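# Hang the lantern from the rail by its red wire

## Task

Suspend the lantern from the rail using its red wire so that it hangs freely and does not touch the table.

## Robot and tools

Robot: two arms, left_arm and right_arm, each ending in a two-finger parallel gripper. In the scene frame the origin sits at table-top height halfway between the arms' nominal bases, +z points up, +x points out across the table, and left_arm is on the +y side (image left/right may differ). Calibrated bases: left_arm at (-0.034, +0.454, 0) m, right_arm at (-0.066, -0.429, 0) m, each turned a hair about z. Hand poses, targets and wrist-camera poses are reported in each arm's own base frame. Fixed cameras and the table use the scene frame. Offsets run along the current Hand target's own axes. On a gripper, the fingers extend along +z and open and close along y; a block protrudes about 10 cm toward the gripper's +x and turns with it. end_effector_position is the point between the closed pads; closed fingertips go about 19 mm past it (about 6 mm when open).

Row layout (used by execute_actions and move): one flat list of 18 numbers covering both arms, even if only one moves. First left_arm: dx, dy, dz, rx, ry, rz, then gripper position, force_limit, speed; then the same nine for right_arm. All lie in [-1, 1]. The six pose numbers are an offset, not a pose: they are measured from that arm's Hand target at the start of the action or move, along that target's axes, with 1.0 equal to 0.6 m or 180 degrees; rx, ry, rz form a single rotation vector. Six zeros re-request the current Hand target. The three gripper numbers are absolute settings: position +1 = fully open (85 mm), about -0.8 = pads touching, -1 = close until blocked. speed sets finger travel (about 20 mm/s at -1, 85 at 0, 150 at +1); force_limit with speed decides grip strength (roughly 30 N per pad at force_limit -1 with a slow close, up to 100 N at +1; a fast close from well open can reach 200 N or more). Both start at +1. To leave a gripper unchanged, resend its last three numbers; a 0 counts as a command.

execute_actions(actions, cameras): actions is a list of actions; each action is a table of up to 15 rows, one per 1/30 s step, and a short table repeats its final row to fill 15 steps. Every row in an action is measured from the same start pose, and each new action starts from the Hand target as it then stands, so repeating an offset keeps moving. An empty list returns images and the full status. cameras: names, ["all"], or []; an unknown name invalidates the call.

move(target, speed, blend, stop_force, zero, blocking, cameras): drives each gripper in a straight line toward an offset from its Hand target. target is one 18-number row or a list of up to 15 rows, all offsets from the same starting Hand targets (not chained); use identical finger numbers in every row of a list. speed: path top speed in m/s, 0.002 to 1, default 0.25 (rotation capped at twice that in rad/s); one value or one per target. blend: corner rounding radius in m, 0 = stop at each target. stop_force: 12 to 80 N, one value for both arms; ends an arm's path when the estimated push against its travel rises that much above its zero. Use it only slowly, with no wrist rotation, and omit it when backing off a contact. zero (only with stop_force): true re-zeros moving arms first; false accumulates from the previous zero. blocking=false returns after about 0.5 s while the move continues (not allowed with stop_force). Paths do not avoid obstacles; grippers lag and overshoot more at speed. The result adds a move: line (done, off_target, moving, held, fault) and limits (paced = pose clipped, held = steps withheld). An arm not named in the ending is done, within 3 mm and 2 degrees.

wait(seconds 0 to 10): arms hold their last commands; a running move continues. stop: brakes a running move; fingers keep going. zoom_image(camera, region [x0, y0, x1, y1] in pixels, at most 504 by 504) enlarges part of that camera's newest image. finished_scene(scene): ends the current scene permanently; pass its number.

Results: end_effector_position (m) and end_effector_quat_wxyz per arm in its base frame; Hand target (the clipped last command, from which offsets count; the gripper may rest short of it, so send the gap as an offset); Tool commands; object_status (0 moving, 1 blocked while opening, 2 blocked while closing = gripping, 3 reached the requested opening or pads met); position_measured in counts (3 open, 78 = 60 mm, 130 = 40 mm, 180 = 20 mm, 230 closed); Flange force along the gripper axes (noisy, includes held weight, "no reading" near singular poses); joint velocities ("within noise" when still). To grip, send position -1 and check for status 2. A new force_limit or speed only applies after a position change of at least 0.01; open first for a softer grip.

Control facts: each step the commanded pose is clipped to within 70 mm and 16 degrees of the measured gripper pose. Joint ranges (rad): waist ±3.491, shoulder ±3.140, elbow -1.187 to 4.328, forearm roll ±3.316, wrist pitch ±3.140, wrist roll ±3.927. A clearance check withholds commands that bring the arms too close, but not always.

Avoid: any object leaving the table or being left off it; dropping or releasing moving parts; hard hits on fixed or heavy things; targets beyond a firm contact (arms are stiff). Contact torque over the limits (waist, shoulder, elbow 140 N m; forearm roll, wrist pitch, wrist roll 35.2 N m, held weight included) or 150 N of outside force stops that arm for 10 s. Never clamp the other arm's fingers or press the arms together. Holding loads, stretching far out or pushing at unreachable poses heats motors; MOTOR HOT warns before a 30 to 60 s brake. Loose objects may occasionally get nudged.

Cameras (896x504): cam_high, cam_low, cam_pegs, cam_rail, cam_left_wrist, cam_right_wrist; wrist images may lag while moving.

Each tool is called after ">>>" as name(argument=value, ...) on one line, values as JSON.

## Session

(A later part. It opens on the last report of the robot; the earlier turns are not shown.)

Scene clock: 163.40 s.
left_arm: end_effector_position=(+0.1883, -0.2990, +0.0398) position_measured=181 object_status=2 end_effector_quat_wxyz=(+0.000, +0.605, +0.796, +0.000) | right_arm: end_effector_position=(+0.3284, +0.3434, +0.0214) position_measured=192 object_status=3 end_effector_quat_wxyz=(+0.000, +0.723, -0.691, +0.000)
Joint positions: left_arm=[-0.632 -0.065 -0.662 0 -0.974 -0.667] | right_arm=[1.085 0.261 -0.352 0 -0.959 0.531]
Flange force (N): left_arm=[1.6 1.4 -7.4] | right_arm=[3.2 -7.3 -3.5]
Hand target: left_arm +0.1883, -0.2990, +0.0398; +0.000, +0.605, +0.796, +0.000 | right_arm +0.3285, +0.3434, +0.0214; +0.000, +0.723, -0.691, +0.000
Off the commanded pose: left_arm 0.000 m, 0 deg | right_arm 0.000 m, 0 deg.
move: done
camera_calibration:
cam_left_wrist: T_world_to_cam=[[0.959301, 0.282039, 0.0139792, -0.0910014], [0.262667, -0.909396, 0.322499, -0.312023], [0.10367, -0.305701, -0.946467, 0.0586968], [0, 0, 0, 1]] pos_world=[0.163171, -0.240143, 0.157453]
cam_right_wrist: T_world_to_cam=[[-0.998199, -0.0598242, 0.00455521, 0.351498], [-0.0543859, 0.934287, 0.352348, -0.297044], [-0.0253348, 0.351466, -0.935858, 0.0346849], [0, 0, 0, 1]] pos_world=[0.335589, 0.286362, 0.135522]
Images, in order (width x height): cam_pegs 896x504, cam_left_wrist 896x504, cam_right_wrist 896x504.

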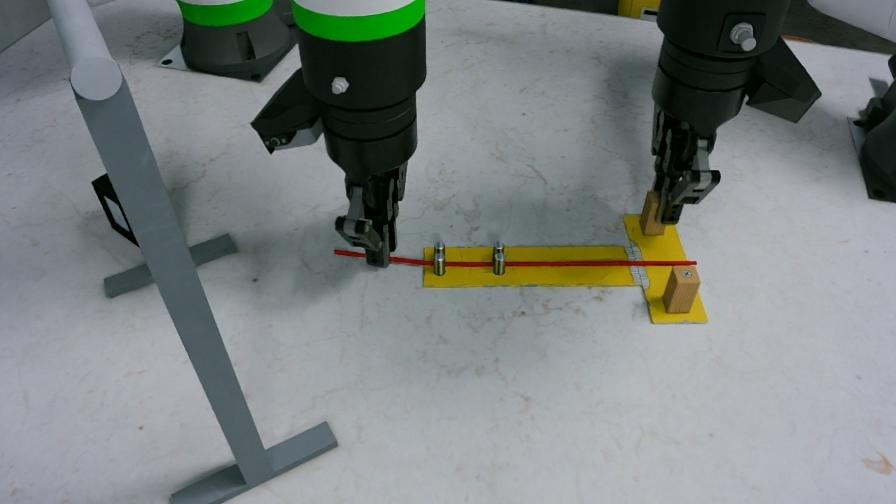

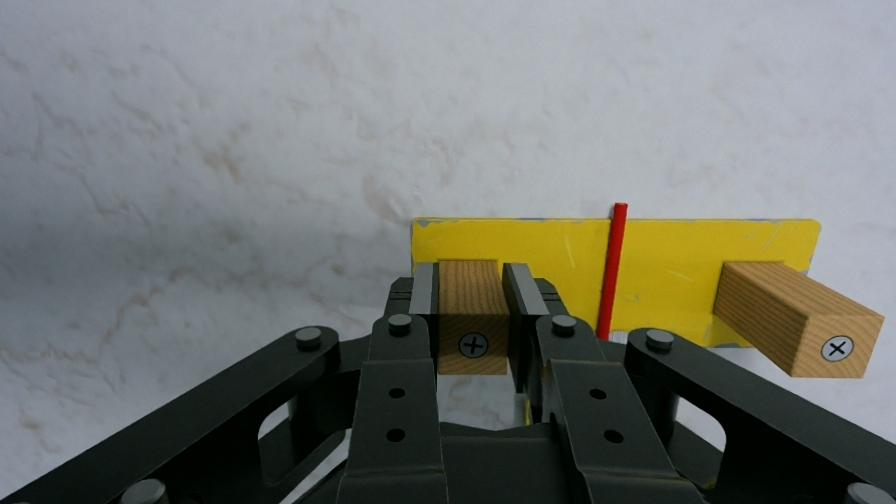

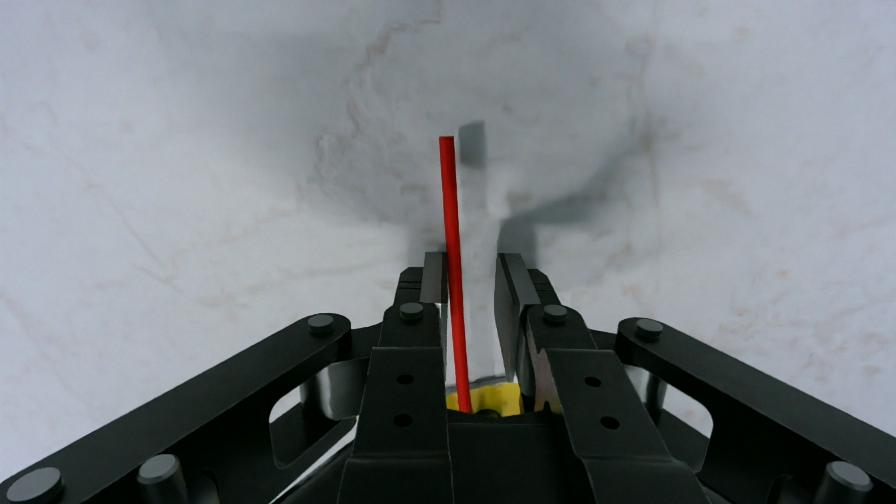

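>>> move(target=[[0,0,0,0,0,0,-1,-1,-1,-0.0133,0.0496,0,0,0,0.1667,-0.5,-0.5,0],[0,0,0,0,0,0,-1,-1,-1,-0.0496,0.0859,0,0,0,0.3333,-0.5,-0.5,0],[0,0,0,0,0,0,-1,-1,-1,-0.0992,0.0992,0,0,0,0.5,-0.5,-0.5,0],[0,0,0,0,0,0,-1,-1,-1,-0.1331,0.0932,0,0,0,0.6111,-0.5,-0.5,0]], speed=0.2, blend=0.02, cameras=["cam_left_wrist","cam_right_wrist","cam_pegs"])

Scene clock: 175.87 s.
left_arm: end_effector_position=(+0.1883, -0.2990, +0.0398) position_measured=181 object_status=2 end_effector_quat_wxyz=(+0.000, +0.605, +0.796, +0.000) | right_arm: end_effector_position=(+0.2690, +0.4207, +0.0214) position_measured=192 object_status=3 end_effector_quat_wxyz=(+0.000, +0.152, +0.988, +0.000)
Joint positions: left_arm=[-0.632 -0.065 -0.662 0 -0.974 -0.667] | right_arm=[1.265 0.314 -0.282 0 -0.976 -1.569]
Flange force (N): left_arm=[6.7 0.5 -7.5] | right_arm=[-9.2 -5.2 -3.8]
Hand target: left_arm +0.1883, -0.2990, +0.0398; +0.000, +0.605, +0.796, +0.000 | right_arm +0.2690, +0.4206, +0.0214; +0.000, +0.152, +0.988, +0.000
Off the commanded pose: left_arm 0.000 m, 0 deg | right_arm 0.000 m, 0 deg.
move: done
camera_calibration:
cam_left_wrist: T_world_to_cam=[[0.959301, 0.282039, 0.0139792, -0.0910014], [0.262667, -0.909396, 0.322499, -0.312023], [0.10367, -0.305701, -0.946467, 0.0586968], [0, 0, 0, 1]] pos_world=[0.163171, -0.240143, 0.157453]
cam_right_wrist: T_world_to_cam=[[0.28506, 0.958505, 0.00300742, -0.476762], [0.896596, -0.267754, 0.352737, -0.122771], [0.338906, -0.0978547, -0.935717, 0.0970129], [0, 0, 0, 1]] pos_world=[0.213104, 0.4336, 0.135517]
Images, in order (width x height): cam_pegs 896x504, cam_left_wrist 896x504, cam_right_wrist 896x504.

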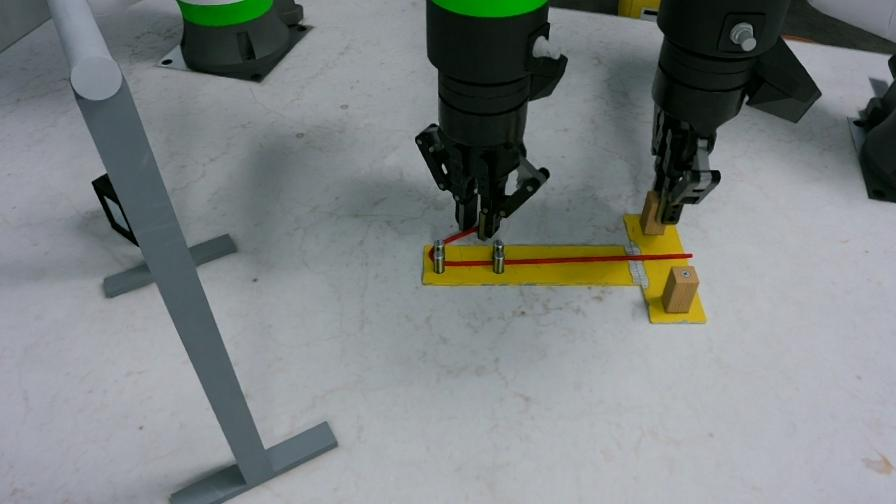

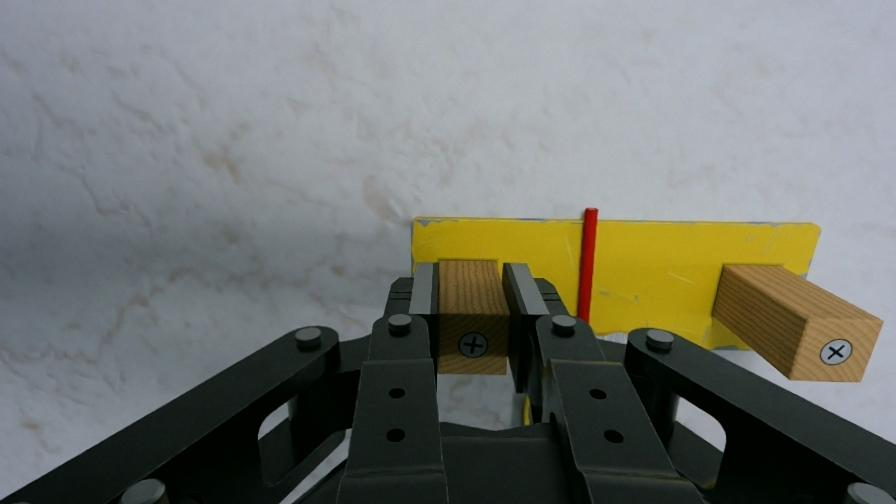

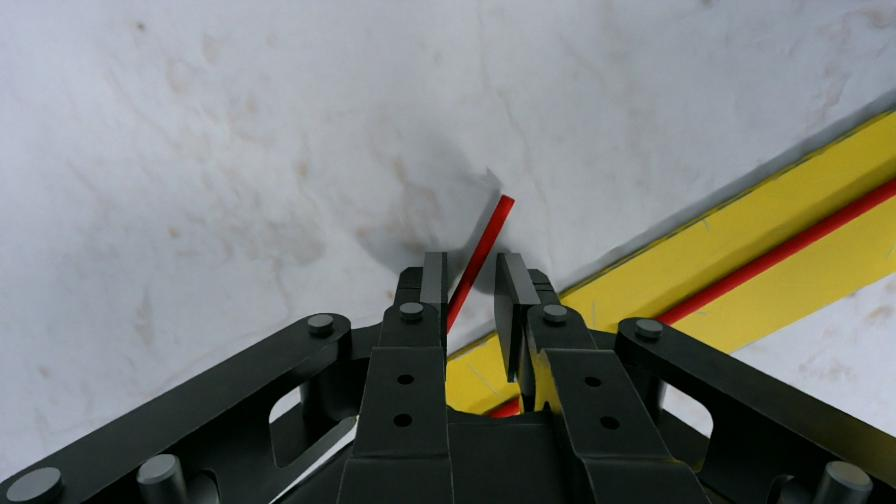

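>>> move(target=[0,0,0,0,0,0,-1,-1,-1,0.0172,0.0023,0,0,0,0.133,-0.5,-0.5,0], speed=0.1, cameras=["cam_right_wrist","cam_pegs"])

>>> zoom_image(camera="cam_pegs", region=[400, 190, 560, 290])

Scene clock: 194.87 s.
left_arm: end_effector_position=(+0.1883, -0.2990, +0.0398) position_measured=181 object_status=2 end_effector_quat_wxyz=(+0.000, +0.605, +0.796, +0.000) | right_arm: end_effector_position=(+0.2595, +0.4250, +0.0214) position_measured=192 object_status=3 end_effector_quat_wxyz=(+0.000, +0.353, +0.935, +0.000)
Joint positions: left_arm=[-0.632 -0.065 -0.662 0 -0.974 -0.667] | right_arm=[1.286 0.311 -0.286 -0.001 -0.975 -2.008]
Flange force (N): left_arm=[6.6 0.8 -7.3] | right_arm=[-6.5 2.8 -3.2]
Hand target: left_arm +0.1883, -0.2990, +0.0398; +0.000, +0.605, +0.796, +0.000 | right_arm +0.2596, +0.4250, +0.0214; +0.000, +0.353, +0.936, +0.000
Off the commanded pose: left_arm 0.000 m, 0 deg | right_arm 0.000 m, 0 deg.
move: done
camera_calibration:
cam_right_wrist: T_world_to_cam=[[0.649633, 0.760243, 0.00283257, -0.488553], [0.710696, -0.608609, 0.352856, 0.0800692], [0.26998, -0.227214, -0.935673, 0.173442], [0, 0, 0, 1]] pos_world=[0.213649, 0.459558, 0.135416]
Images, in order (width x height): cam_pegs 896x504, cam_right_wrist 896x504.

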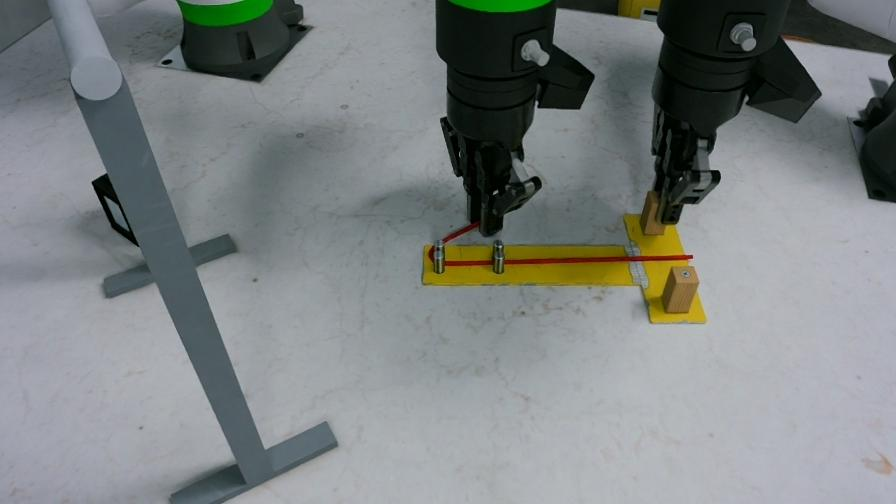

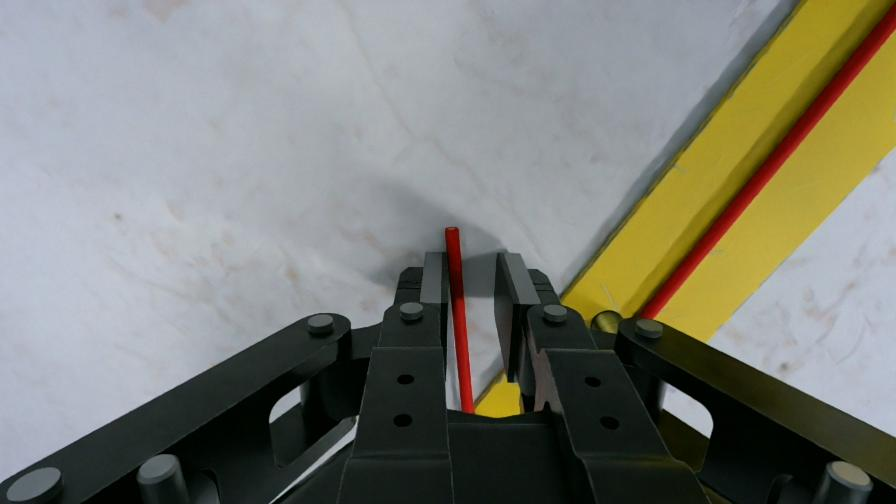

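Scaled by 3.150.

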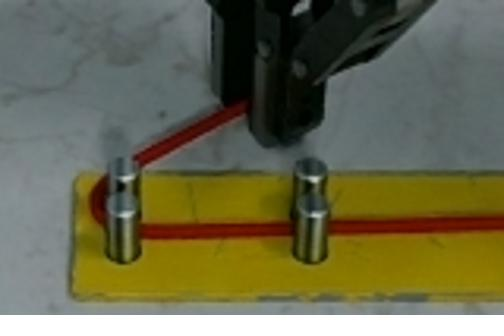

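>>> move(target=[[0,0,0,0,0,0,-1,-1,-1,0,-0.004,0,0,0,-0.025,-0.5,-0.5,0]], speed=0.1)

>>> move(target=[[0,0,0,0,0,0,-1,-1,-1,0,0,0,0,0,0,-1,-1,-1]], speed=0.1, cameras=["cam_right_wrist","cam_pegs"])

Scene clock: 200.70 s.
left_arm: end_effector_position=(+0.1883, -0.2990, +0.0398) position_measured=181 object_status=2 end_effector_quat_wxyz=(+0.000, +0.605, +0.796, +0.000) | right_arm: end_effector_position=(+0.2580, +0.4233, +0.0214) position_measured=192 object_status=3 end_effector_quat_wxyz=(+0.000, +0.316, +0.949, +0.000)
Joint positions: left_arm=[-0.632 -0.065 -0.662 0 -0.974 -0.667] | right_arm=[1.289 0.306 -0.293 0 -0.973 -1.932]
Flange force (N): left_arm=[6.3 0.4 -7.5] | right_arm=[-6.1 2.4 -3.0]
Hand target: left_arm +0.1883, -0.2990, +0.0398; +0.000, +0.605, +0.796, +0.000 | right_arm +0.2580, +0.4232, +0.0214; +0.000, +0.316, +0.949, +0.000
Off the commanded pose: left_arm 0.000 m, 0 deg | right_arm 0.000 m, 0 deg.
move: done

Scene clock: 201.53 s.
left_arm: end_effector_position=(+0.1883, -0.2990, +0.0398) position_measured=181 object_status=2 end_effector_quat_wxyz=(+0.000, +0.605, +0.796, +0.000) | right_arm: end_effector_position=(+0.2580, +0.4232, +0.0214) position_measured=221 object_status=0 end_effector_quat_wxyz=(+0.000, +0.316, +0.949, +0.000)
Joint positions: left_arm=[-0.632 -0.065 -0.662 0 -0.974 -0.667] | right_arm=[1.289 0.306 -0.293 0 -0.973 -1.932]
Flange force (N): left_arm=[0.0 3.0 -2.6] | right_arm=[-4.4 1.0 -3.4]
Hand target: left_arm +0.1883, -0.2990, +0.0398; +0.000, +0.605, +0.796, +0.000 | right_arm +0.2580, +0.4232, +0.0214; +0.000, +0.316, +0.949, +0.000
Off the commanded pose: left_arm 0.000 m, 0 deg | right_arm 0.000 m, 0 deg.
move: done
camera_calibration:
cam_right_wrist: T_world_to_cam=[[0.587896, 0.808931, 0.00285537, -0.490868], [0.756271, -0.550871, 0.35298, 0.0438238], [0.28711, -0.205357, -0.935626, 0.159876], [0, 0, 0, 1]] pos_world=[0.209535, 0.454051, 0.135517]
Images, in order (width x height): cam_pegs 896x504, cam_right_wrist 896x504.

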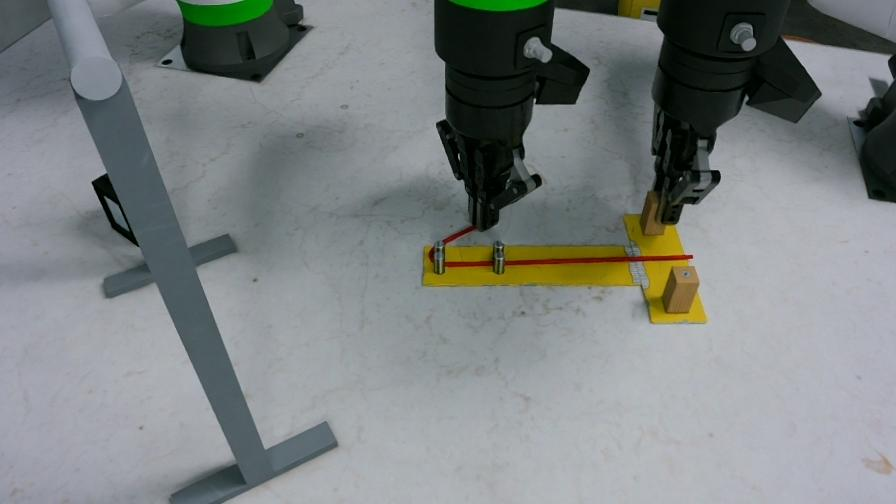

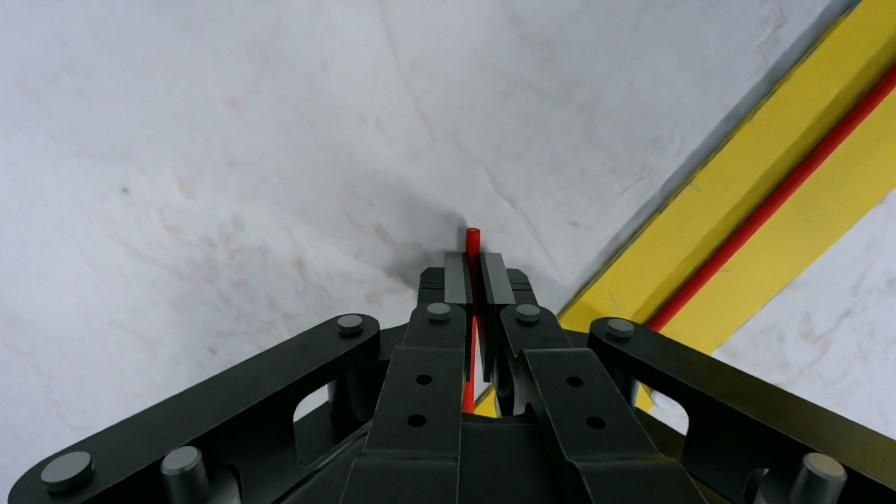

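>>> move(target=[[0,0,0,0,0,0,-1,-1,-1,-0.0136,-0.0096,0,0,0,0,-1,-1,-1],[0,0,0,0,0,0,-1,-1,-1,-0.1061,-0.075,0,0,0,0,-1,-1,-1]], speed=0.05, blend=0.01, cameras=["cam_right_wrist","cam_pegs","cam_left_wrist"])

>>> zoom_image(camera="cam_pegs", region=[300, 190, 560, 300])

Scene clock: 209.67 s.
left_arm: end_effector_position=(+0.1883, -0.2990, +0.0399) position_measured=181 object_status=2 end_effector_quat_wxyz=(+0.000, +0.605, +0.796, +0.000) | right_arm: end_effector_position=(+0.2819, +0.3491, +0.0214) position_measured=221 object_status=2 end_effector_quat_wxyz=(+0.000, +0.316, +0.949, +0.000)
Joint positions: left_arm=[-0.632 -0.065 -0.662 0 -0.974 -0.667] | right_arm=[1.185 0.201 -0.427 0 -0.943 -1.829]
Flange force (N): left_arm=[0.8 1.3 -1.4] | right_arm=[-6.5 3.1 -3.2]
Hand target: left_arm +0.1883, -0.2990, +0.0398; +0.000, +0.605, +0.796, +0.000 | right_arm +0.2819, +0.3490, +0.0214; +0.000, +0.316, +0.949, +0.000
Off the commanded pose: left_arm 0.000 m, 0 deg | right_arm 0.000 m, 0 deg.
move: done; blend cut to 0.005 m at target 1
camera_calibration:
cam_left_wrist: T_world_to_cam=[[0.959301, 0.282039, 0.0139792, -0.0910014], [0.262667, -0.909396, 0.322499, -0.312023], [0.10367, -0.305701, -0.946467, 0.0586968], [0, 0, 0, 1]] pos_world=[0.163171, -0.240143, 0.157453]
cam_right_wrist: T_world_to_cam=[[0.587795, 0.809005, 0.00295717, -0.444914], [0.756313, -0.550801, 0.353, -0.0151644], [0.287207, -0.205255, -0.935619, 0.137715], [0, 0, 0, 1]] pos_world=[0.233435, 0.379852, 0.135517]
Images, in order (width x height): cam_pegs 896x504, cam_left_wrist 896x504, cam_right_wrist 896x504.

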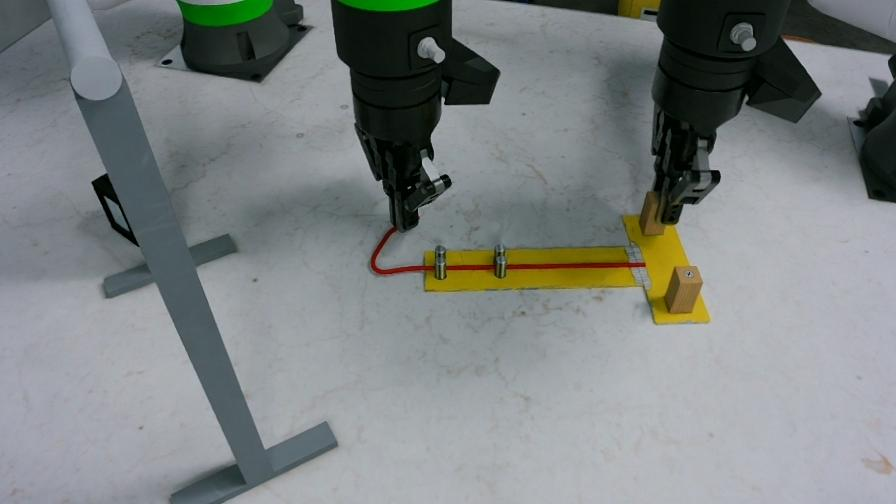

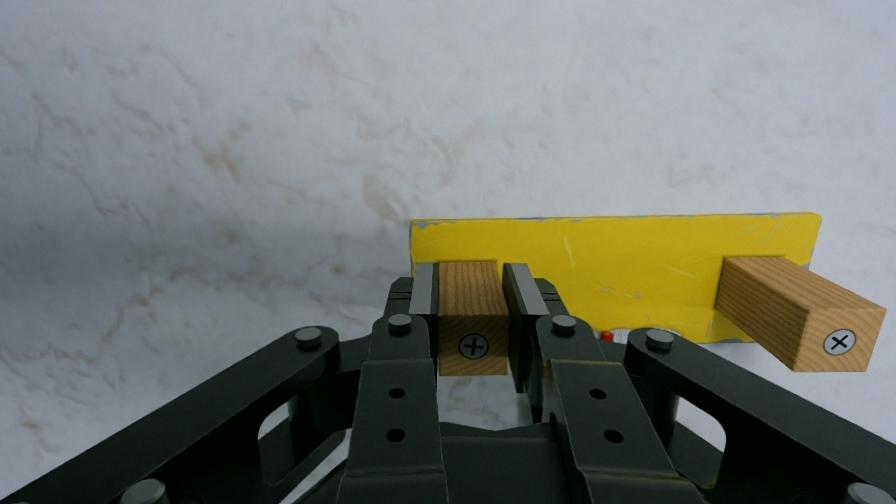

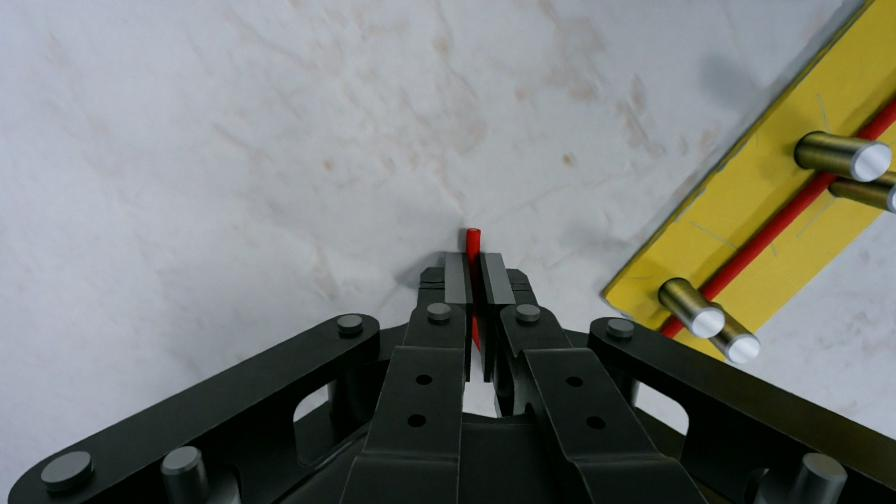

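Scaled by 1.938.

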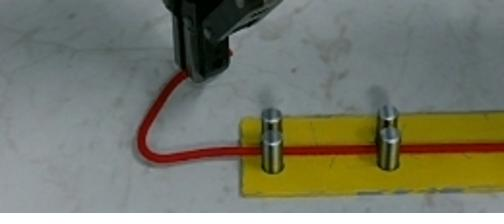

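>>> move(target=[[0,0,0,0,0,0,-1,-1,-1,0,0,0,0,0,0,-0.4,-0.5,-0.5],[0,0,0,0,0,0,-1,-1,-1,0,0,-0.0833,0,0,0,-0.4,-0.5,-0.5],[0,0,0,0,0,0,-1,-1,-1,-0.0537,0.0694,-0.0833,0,0,0.196,-0.4,-0.5,-0.5]], speed=0.15, blend=0.0, cameras=["cam_right_wrist","cam_pegs","cam_high"])

>>> zoom_image(camera="cam_pegs", region=[300, 190, 700, 340])

Scene clock: 235.43 s.
left_arm: end_effector_position=(+0.1883, -0.2990, +0.0398) position_measured=181 object_status=2 end_effector_quat_wxyz=(+0.000, +0.605, +0.796, +0.000) | right_arm: end_effector_position=(+0.3327, +0.3630, +0.0714) position_measured=179 object_status=3 end_effector_quat_wxyz=(+0.000, +0.589, +0.808, +0.000)
Joint positions: left_arm=[-0.632 -0.065 -0.662 0 -0.974 -0.667] | right_arm=[1.096 0.233 -0.251 0 -1.088 -2.355]
Flange force (N): left_arm=[-1.3 2.2 -1.3] | right_arm=[-4.3 4.7 -3.1]
Hand target: left_arm +0.1883, -0.2990, +0.0398; +0.000, +0.605, +0.796, +0.000 | right_arm +0.3327, +0.3631, +0.0714; +0.000, +0.589, +0.808, +0.000
Off the commanded pose: left_arm 0.000 m, 0 deg | right_arm 0.000 m, 0 deg.
move: done
camera_calibration:
cam_right_wrist: T_world_to_cam=[[0.947119, 0.320868, 0.00305665, -0.428586], [0.299125, -0.886307, 0.353531, 0.210423], [0.116146, -0.333922, -0.935418, 0.276348], [0, 0, 0, 1]] pos_world=[0.310882, 0.416298, 0.185419]
Images, in order (width x height): cam_high 896x504, cam_pegs 896x504, cam_right_wrist 896x504.

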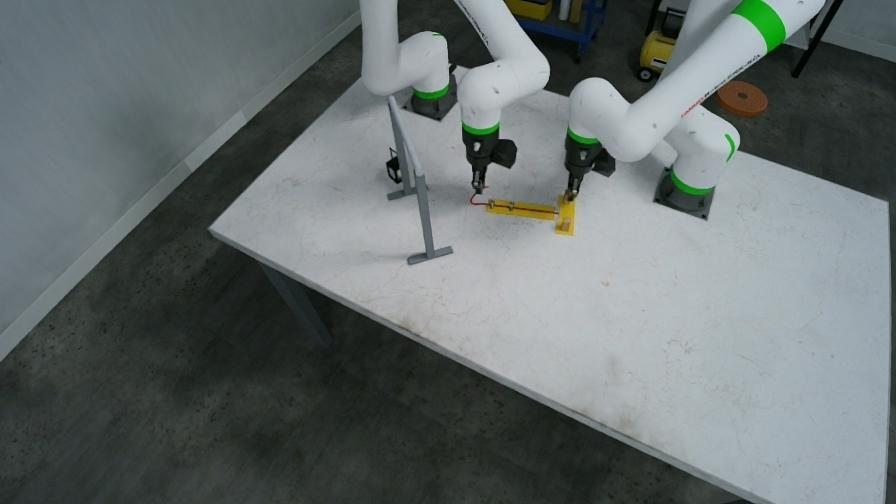

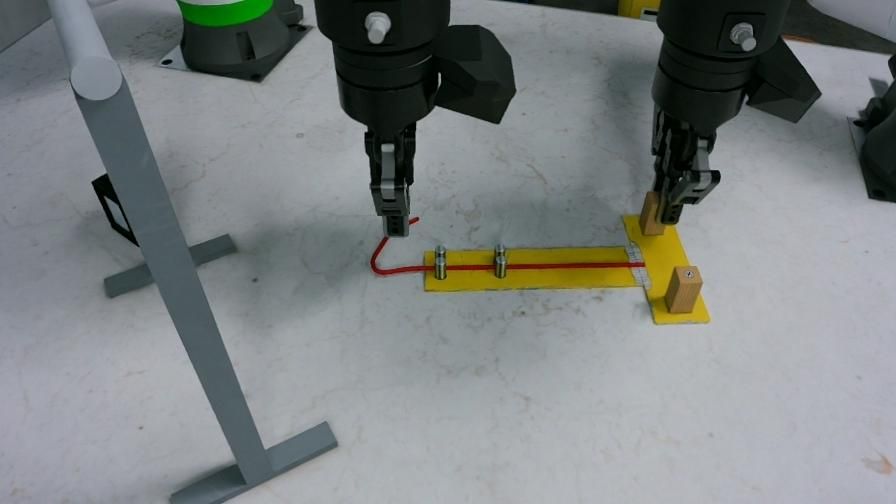

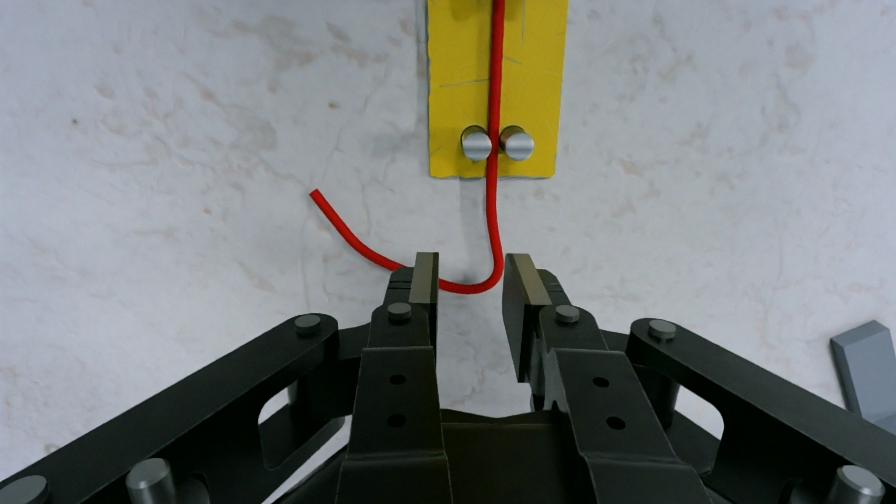

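Scaled by 1.260.

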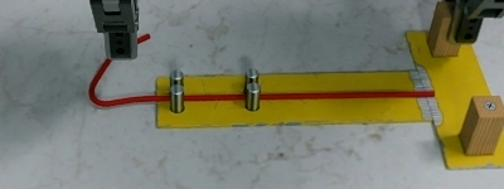

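>>> move(target=[[0,0,0,0,0,0,-1,-1,-1,0.0033,0.0167,0,0,0,0,-0.4,-0.5,-0.5],[0,0,0,0,0,0,-1,-1,-1,0.0033,0.0167,0.0833,0,0,0,-0.4,-0.5,-0.5]], speed=0.15, blend=0.003, cameras=["cam_right_wrist","cam_pegs"])

Scene clock: 249.47 s.
left_arm: end_effector_position=(+0.1883, -0.2990, +0.0398) position_measured=181 object_status=2 end_effector_quat_wxyz=(+0.000, +0.605, +0.796, +0.000) | right_arm: end_effector_position=(+0.3415, +0.3679, +0.0213) position_measured=179 object_status=3 end_effector_quat_wxyz=(+0.000, +0.589, +0.808, -0.001)
Joint positions: left_arm=[-0.632 -0.065 -0.662 0 -0.974 -0.667] | right_arm=[1.084 0.32 -0.274 0 -0.978 -2.344]
Flange force (N): left_arm=[-1.3 2.4 -1.7] | right_arm=[-4.3 4.5 -3.3]
Hand target: left_arm +0.1883, -0.2990, +0.0398; +0.000, +0.605, +0.796, +0.000 | right_arm +0.3416, +0.3680, +0.0214; +0.000, +0.589, +0.808, +0.000
Off the commanded pose: left_arm 0.000 m, 0 deg | right_arm 0.000 m, 0 deg.
move: done
camera_calibration:
cam_right_wrist: T_world_to_cam=[[0.947141, 0.320804, 0.00287969, -0.438296], [0.299131, -0.886327, 0.353476, 0.229825], [0.115949, -0.33393, -0.935439, 0.230259], [0, 0, 0, 1]] pos_world=[0.319682, 0.421197, 0.135418]
Images, in order (width x height): cam_pegs 896x504, cam_right_wrist 896x504.

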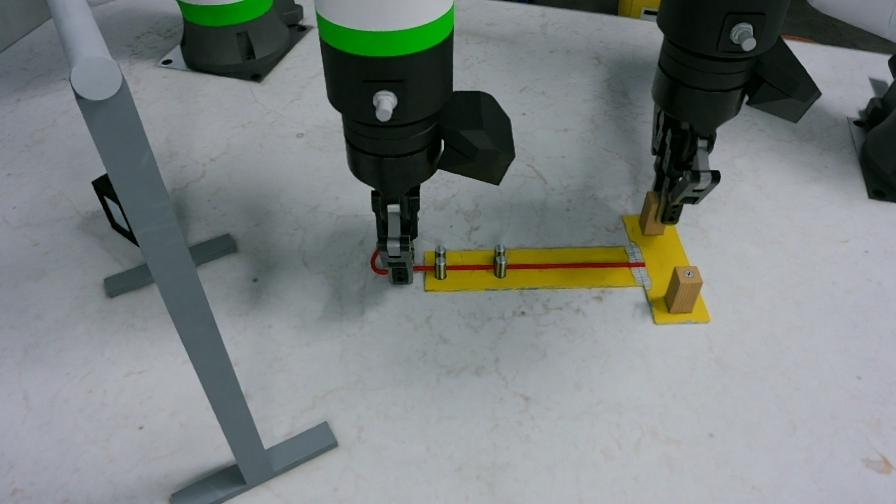

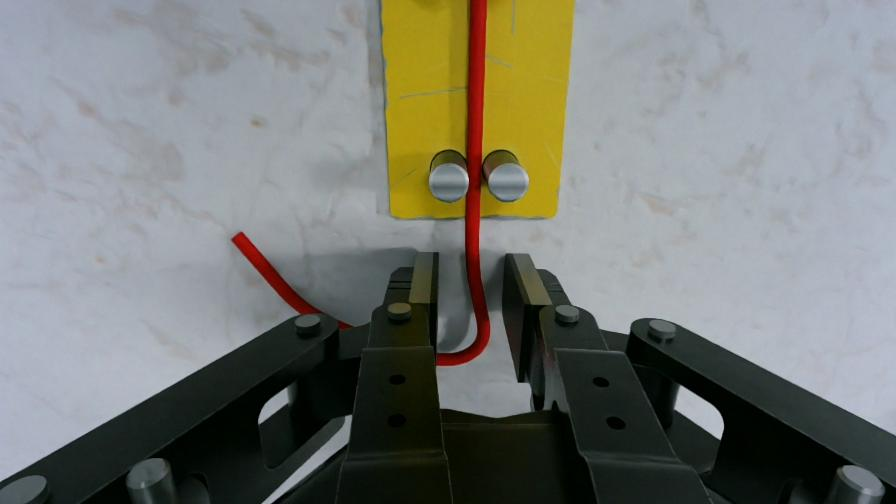

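>>> move(target=[[0,0,0,0,0,0,-1,-1,-1,0,0,0,0,0,0,-1,-1,-1]], speed=0.1)

>>> wait(seconds=0.5)

>>> move(target=[[0,0,0,0,0,0,-1,-1,-1,-0.0533,0,0,0,0,0,-1,-1,-1]], speed=0.05, cameras=["cam_right_wrist","cam_pegs","cam_left_wrist"])

Scene clock: 253.70 s.
left_arm: end_effector_position=(+0.1883, -0.2990, +0.0398) position_measured=181 object_status=2 end_effector_quat_wxyz=(+0.000, +0.605, +0.796, +0.000) | right_arm: end_effector_position=(+0.3416, +0.3680, +0.0214) position_measured=222 object_status=0 end_effector_quat_wxyz=(+0.000, +0.589, +0.808, +0.000)
Joint positions: left_arm=[-0.632 -0.065 -0.662 0 -0.974 -0.667] | right_arm=[1.084 0.32 -0.274 0 -0.978 -2.344]
Flange force (N): left_arm=[-1.4 3.5 -2.0] | right_arm=[-3.1 3.0 -3.3]
Hand target: left_arm +0.1883, -0.2990, +0.0398; +0.000, +0.605, +0.796, +0.000 | right_arm +0.3416, +0.3680, +0.0214; +0.000, +0.589, +0.808, +0.000
Off the commanded pose: left_arm 0.000 m, 0 deg | right_arm 0.000 m, 0 deg.
move: done

Scene clock: 254.20 s.
left_arm: end_effector_position=(+0.1883, -0.2990, +0.0398) position_measured=181 object_status=2 end_effector_quat_wxyz=(+0.000, +0.605, +0.796, +0.000) | right_arm: end_effector_position=(+0.3416, +0.3680, +0.0214) position_measured=222 object_status=2 end_effector_quat_wxyz=(+0.000, +0.589, +0.808, +0.000)
Joint positions: left_arm=[-0.632 -0.065 -0.662 0 -0.974 -0.667] | right_arm=[1.084 0.32 -0.274 0 -0.978 -2.344]
Flange force (N): left_arm=[-1.8 3.5 -2.2] | right_arm=[-2.9 3.2 -2.9]
Hand target: left_arm +0.1883, -0.2990, +0.0398; +0.000, +0.605, +0.796, +0.000 | right_arm +0.3416, +0.3680, +0.0214; +0.000, +0.589, +0.808, +0.000
Tool commands: left_gripper/position=-1.0 left_gripper/force_limit=-1.0 left_gripper/speed=-1.0 right_gripper/position=-1.0 right_gripper/force_limit=-1.0 right_gripper/speed=-1.0
Off the commanded pose: left_arm 0.000 m, 0 deg | right_arm 0.000 m, 0 deg.
wait: 0.50 s; at rest by 0.17 s

Scene clock: 255.10 s.
left_arm: end_effector_position=(+0.1883, -0.2990, +0.0398) position_measured=181 object_status=2 end_effector_quat_wxyz=(+0.000, +0.605, +0.796, +0.000) | right_arm: end_effector_position=(+0.3514, +0.3375, +0.0214) position_measured=222 object_status=2 end_effector_quat_wxyz=(+0.000, +0.589, +0.808, +0.000)
Joint positions: left_arm=[-0.632 -0.065 -0.662 0 -0.974 -0.667] | right_arm=[1.035 0.287 -0.317 0 -0.967 -2.295]
Flange force (N): left_arm=[-1.7 3.3 -2.3] | right_arm=[-3.2 3.8 -3.5]
Hand target: left_arm +0.1883, -0.2990, +0.0398; +0.000, +0.605, +0.796, +0.000 | right_arm +0.3514, +0.3375, +0.0214; +0.000, +0.589, +0.808, +0.000
Off the commanded pose: left_arm 0.000 m, 0 deg | right_arm 0.000 m, 0 deg.
move: done
camera_calibration:
cam_left_wrist: T_world_to_cam=[[0.959284, 0.282101, 0.0138827, -0.0909684], [0.262771, -0.909416, 0.322356, -0.312023], [0.103562, -0.305583, -0.946517, 0.0587506], [0, 0, 0, 1]] pos_world=[0.163171, -0.240143, 0.157454]
cam_right_wrist: T_world_to_cam=[[0.947119, 0.320868, 0.00305665, -0.437962], [0.299125, -0.886307, 0.353531, 0.199905], [0.116146, -0.333922, -0.935418, 0.21889], [0, 0, 0, 1]] pos_world=[0.329582, 0.390798, 0.135419]
Images, in order (width x height): cam_pegs 896x504, cam_left_wrist 896x504, cam_right_wrist 896x504.

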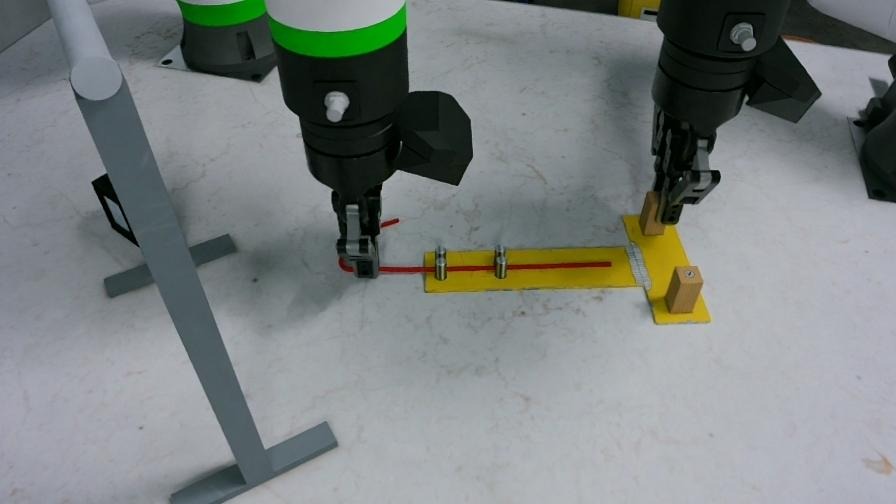

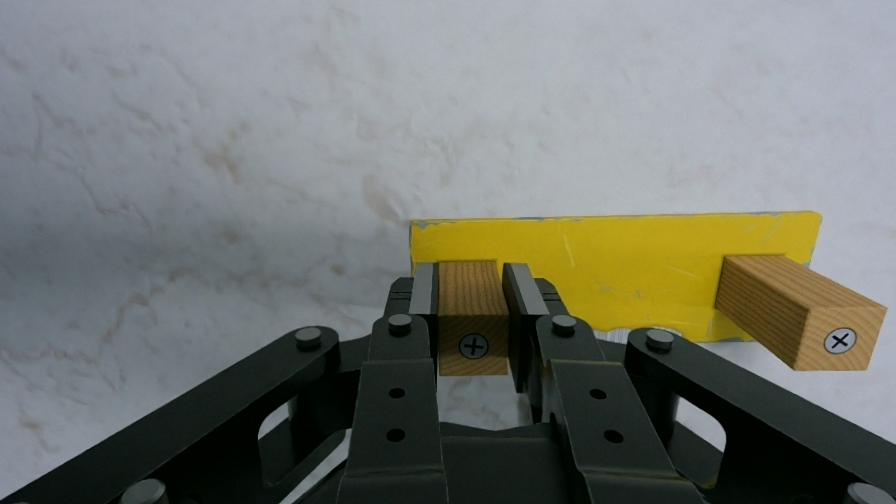

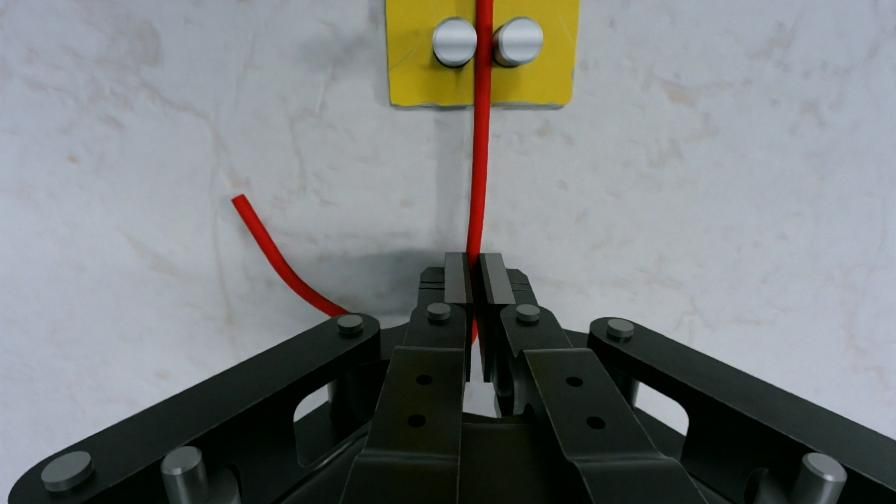

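>>> move(target=[[0,0,0,0,0,0,-1,-1,-1,0,0,0,0,0,0,-0.5,-0.5,-0.5],[0,0,0,0,0,0,-1,-1,-1,0,0,-0.1,0,0,0,-0.5,-0.5,-0.5],[0,0,0,0,0,0,-1,-1,-1,0.15,0.0,-0.1,0,0,-0.5,-0.5,-0.5,-0.5],[0,0,0,0,0,0,-1,-1,-1,0.298,0.0017,-0.08,0,0,-0.998,-0.5,-0.5,-0.5]], speed=[0.1,0.2,0.4,0.4], blend=[0,0.02,0.03,0], cameras=["cam_right_wrist","cam_pegs"])

Scene clock: 276.70 s.
left_arm: end_effector_position=(+0.1883, -0.2990, +0.0398) position_measured=181 object_status=2 end_effector_quat_wxyz=(+0.000, +0.605, +0.796, +0.000) | right_arm: end_effector_position=(+0.3222, +0.4285, +0.0806) position_measured=192 object_status=3 end_effector_quat_wxyz=(+0.001, -0.202, +0.979, -0.001)
Joint positions: left_arm=[-0.632 -0.065 -0.662 0 -0.974 -0.667] | right_arm=[1.173 0.322 -0.113 0.004 -1.136 -0.768]
Flange force (N): left_arm=[0.5 2.7 -3.6] | right_arm=[-5.2 -3.8 -3.7]
Hand target: left_arm +0.1883, -0.2990, +0.0398; +0.000, +0.605, +0.796, +0.000 | right_arm +0.3222, +0.4285, +0.0806; +0.001, -0.202, +0.979, -0.001 (not the last commanded pose)
Off the commanded pose: left_arm 0.000 m, 0 deg | right_arm 0.084 m, 84 deg.
move: held (right_arm; a check stopped the path); path passed 3 of 4 targets; limits=held
pose unreachable (right arm): on one or more control steps of this call, first in action 0 (counted from 0), this arm could not follow its commanded pose, so it was not sent that pose on those steps. It may still have moved: this result reports where it is.
cause: moving toward the commanded pose would bring a part of the arm too close to another arm (a part of this arm just beyond joint 4 (forearm roll) and a part of the left arm just beyond its joint 5 (wrist pitch), along the way the arms are being sent, or toward where that arm still pushes).
camera_calibration:
cam_right_wrist: T_world_to_cam=[[-0.409294, 0.912402, 0.00107881, -0.255886], [0.853073, 0.38226, 0.355169, -0.453882], [0.323644, 0.146289, -0.934802, 0.0353395], [0, 0, 0, 1]] pos_world=[0.271025, 0.401802, 0.194516]
Images, in order (width x height): cam_pegs 896x504, cam_right_wrist 896x504.

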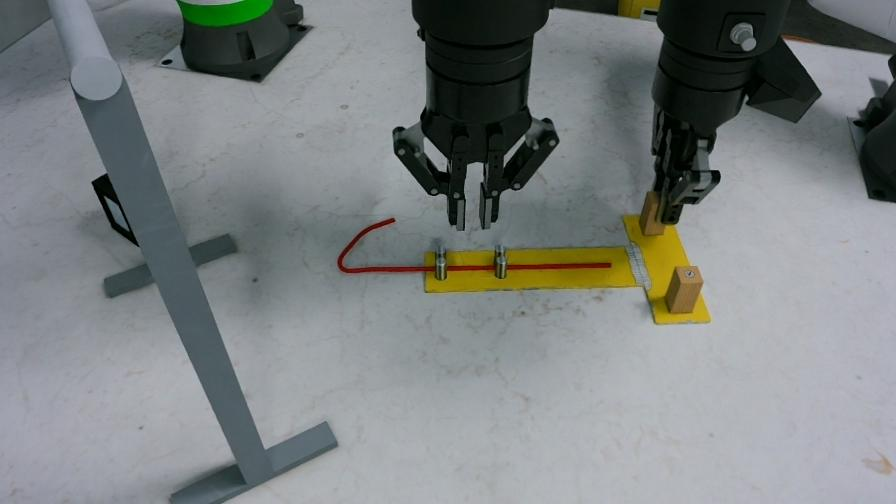

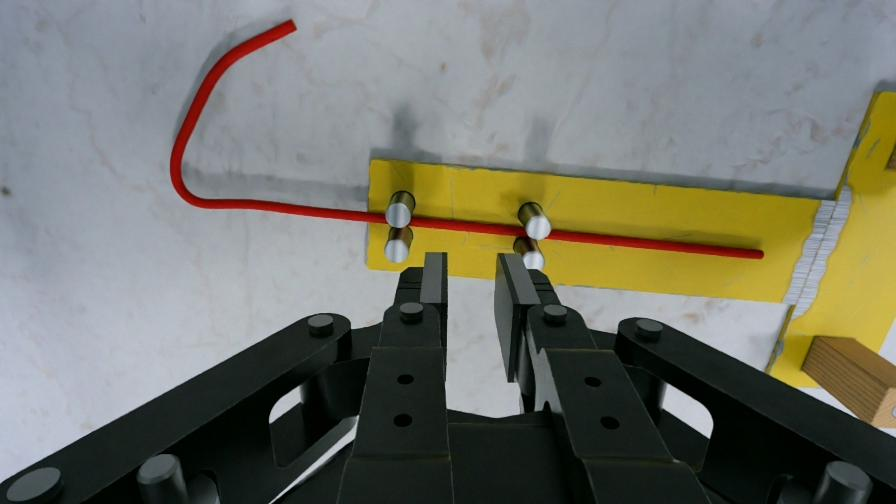

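>>> move(target=[[0,0,0,0,0,0,-0.2,-1,-1,0,0,0,0,0,0,-0.5,-0.5,-0.5],[0,0,0,0,-0.139,0,-0.2,-1,-1,0,0,0,0,0,0,-0.5,-0.5,-0.5]], speed=[0.1,0.15], cameras=["cam_left_wrist","cam_pegs","cam_high"])

Scene clock: 315.27 s.
left_arm: end_effector_position=(+0.1883, -0.2990, +0.0398) position_measured=154 object_status=3 end_effector_quat_wxyz=(+0.172, +0.591, +0.777, -0.131) | right_arm: end_effector_position=(+0.3222, +0.4285, +0.0806) position_measured=192 object_status=3 end_effector_quat_wxyz=(+0.001, -0.202, +0.979, -0.001)
Joint positions: left_arm=[-0.36 -0.404 -1.154 0.605 -0.644 -1.397] | right_arm=[1.173 0.322 -0.113 0.004 -1.136 -0.768]
Flange force (N): left_arm=[2.2 1.4 -1.8] | right_arm=[-4.7 -3.6 -3.0]
Hand target: left_arm +0.1883, -0.2990, +0.0398; +0.172, +0.591, +0.777, -0.131 | right_arm +0.3222, +0.4285, +0.0806; +0.001, -0.202, +0.979, -0.001
Off the commanded pose: left_arm 0.000 m, 0 deg | right_arm 0.000 m, 0 deg.
move: done
camera_calibration:
cam_left_wrist: T_world_to_cam=[[0.958037, 0.286575, 0.00628775, -0.0891472], [0.20257, -0.692399, 0.692495, -0.250557], [0.202805, -0.662162, -0.721395, -0.0754459], [0, 0, 0, 1]] pos_world=[0.151462, -0.197895, 0.119643]
Images, in order (width x height): cam_high 896x504, cam_pegs 896x504, cam_left_wrist 896x504.

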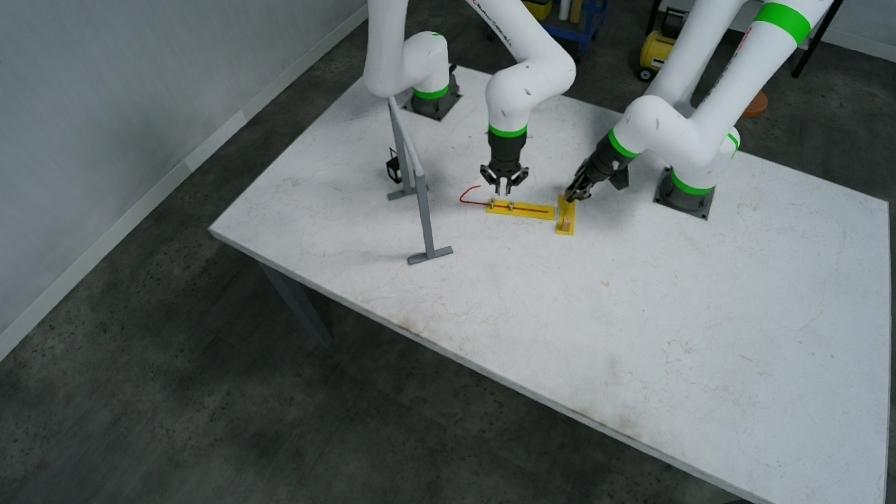

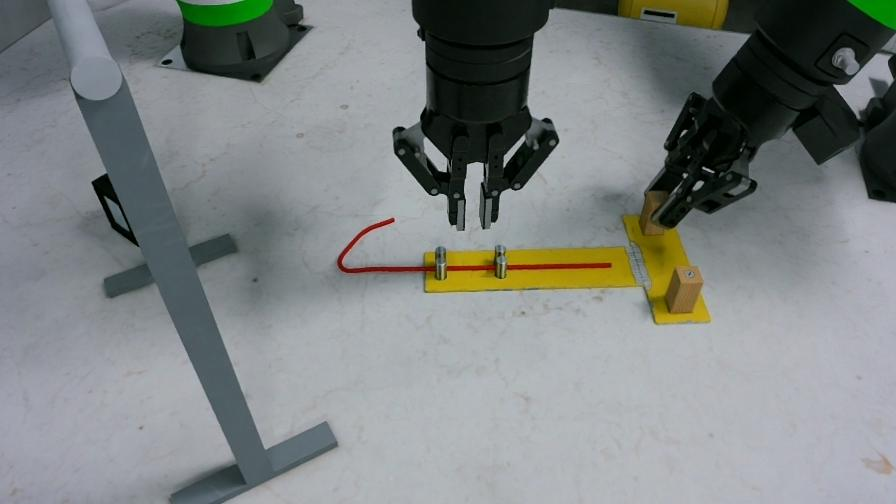

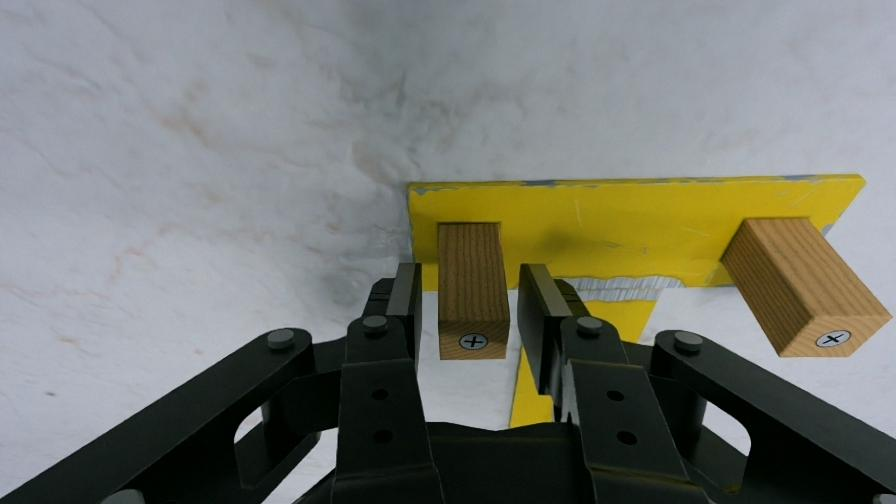

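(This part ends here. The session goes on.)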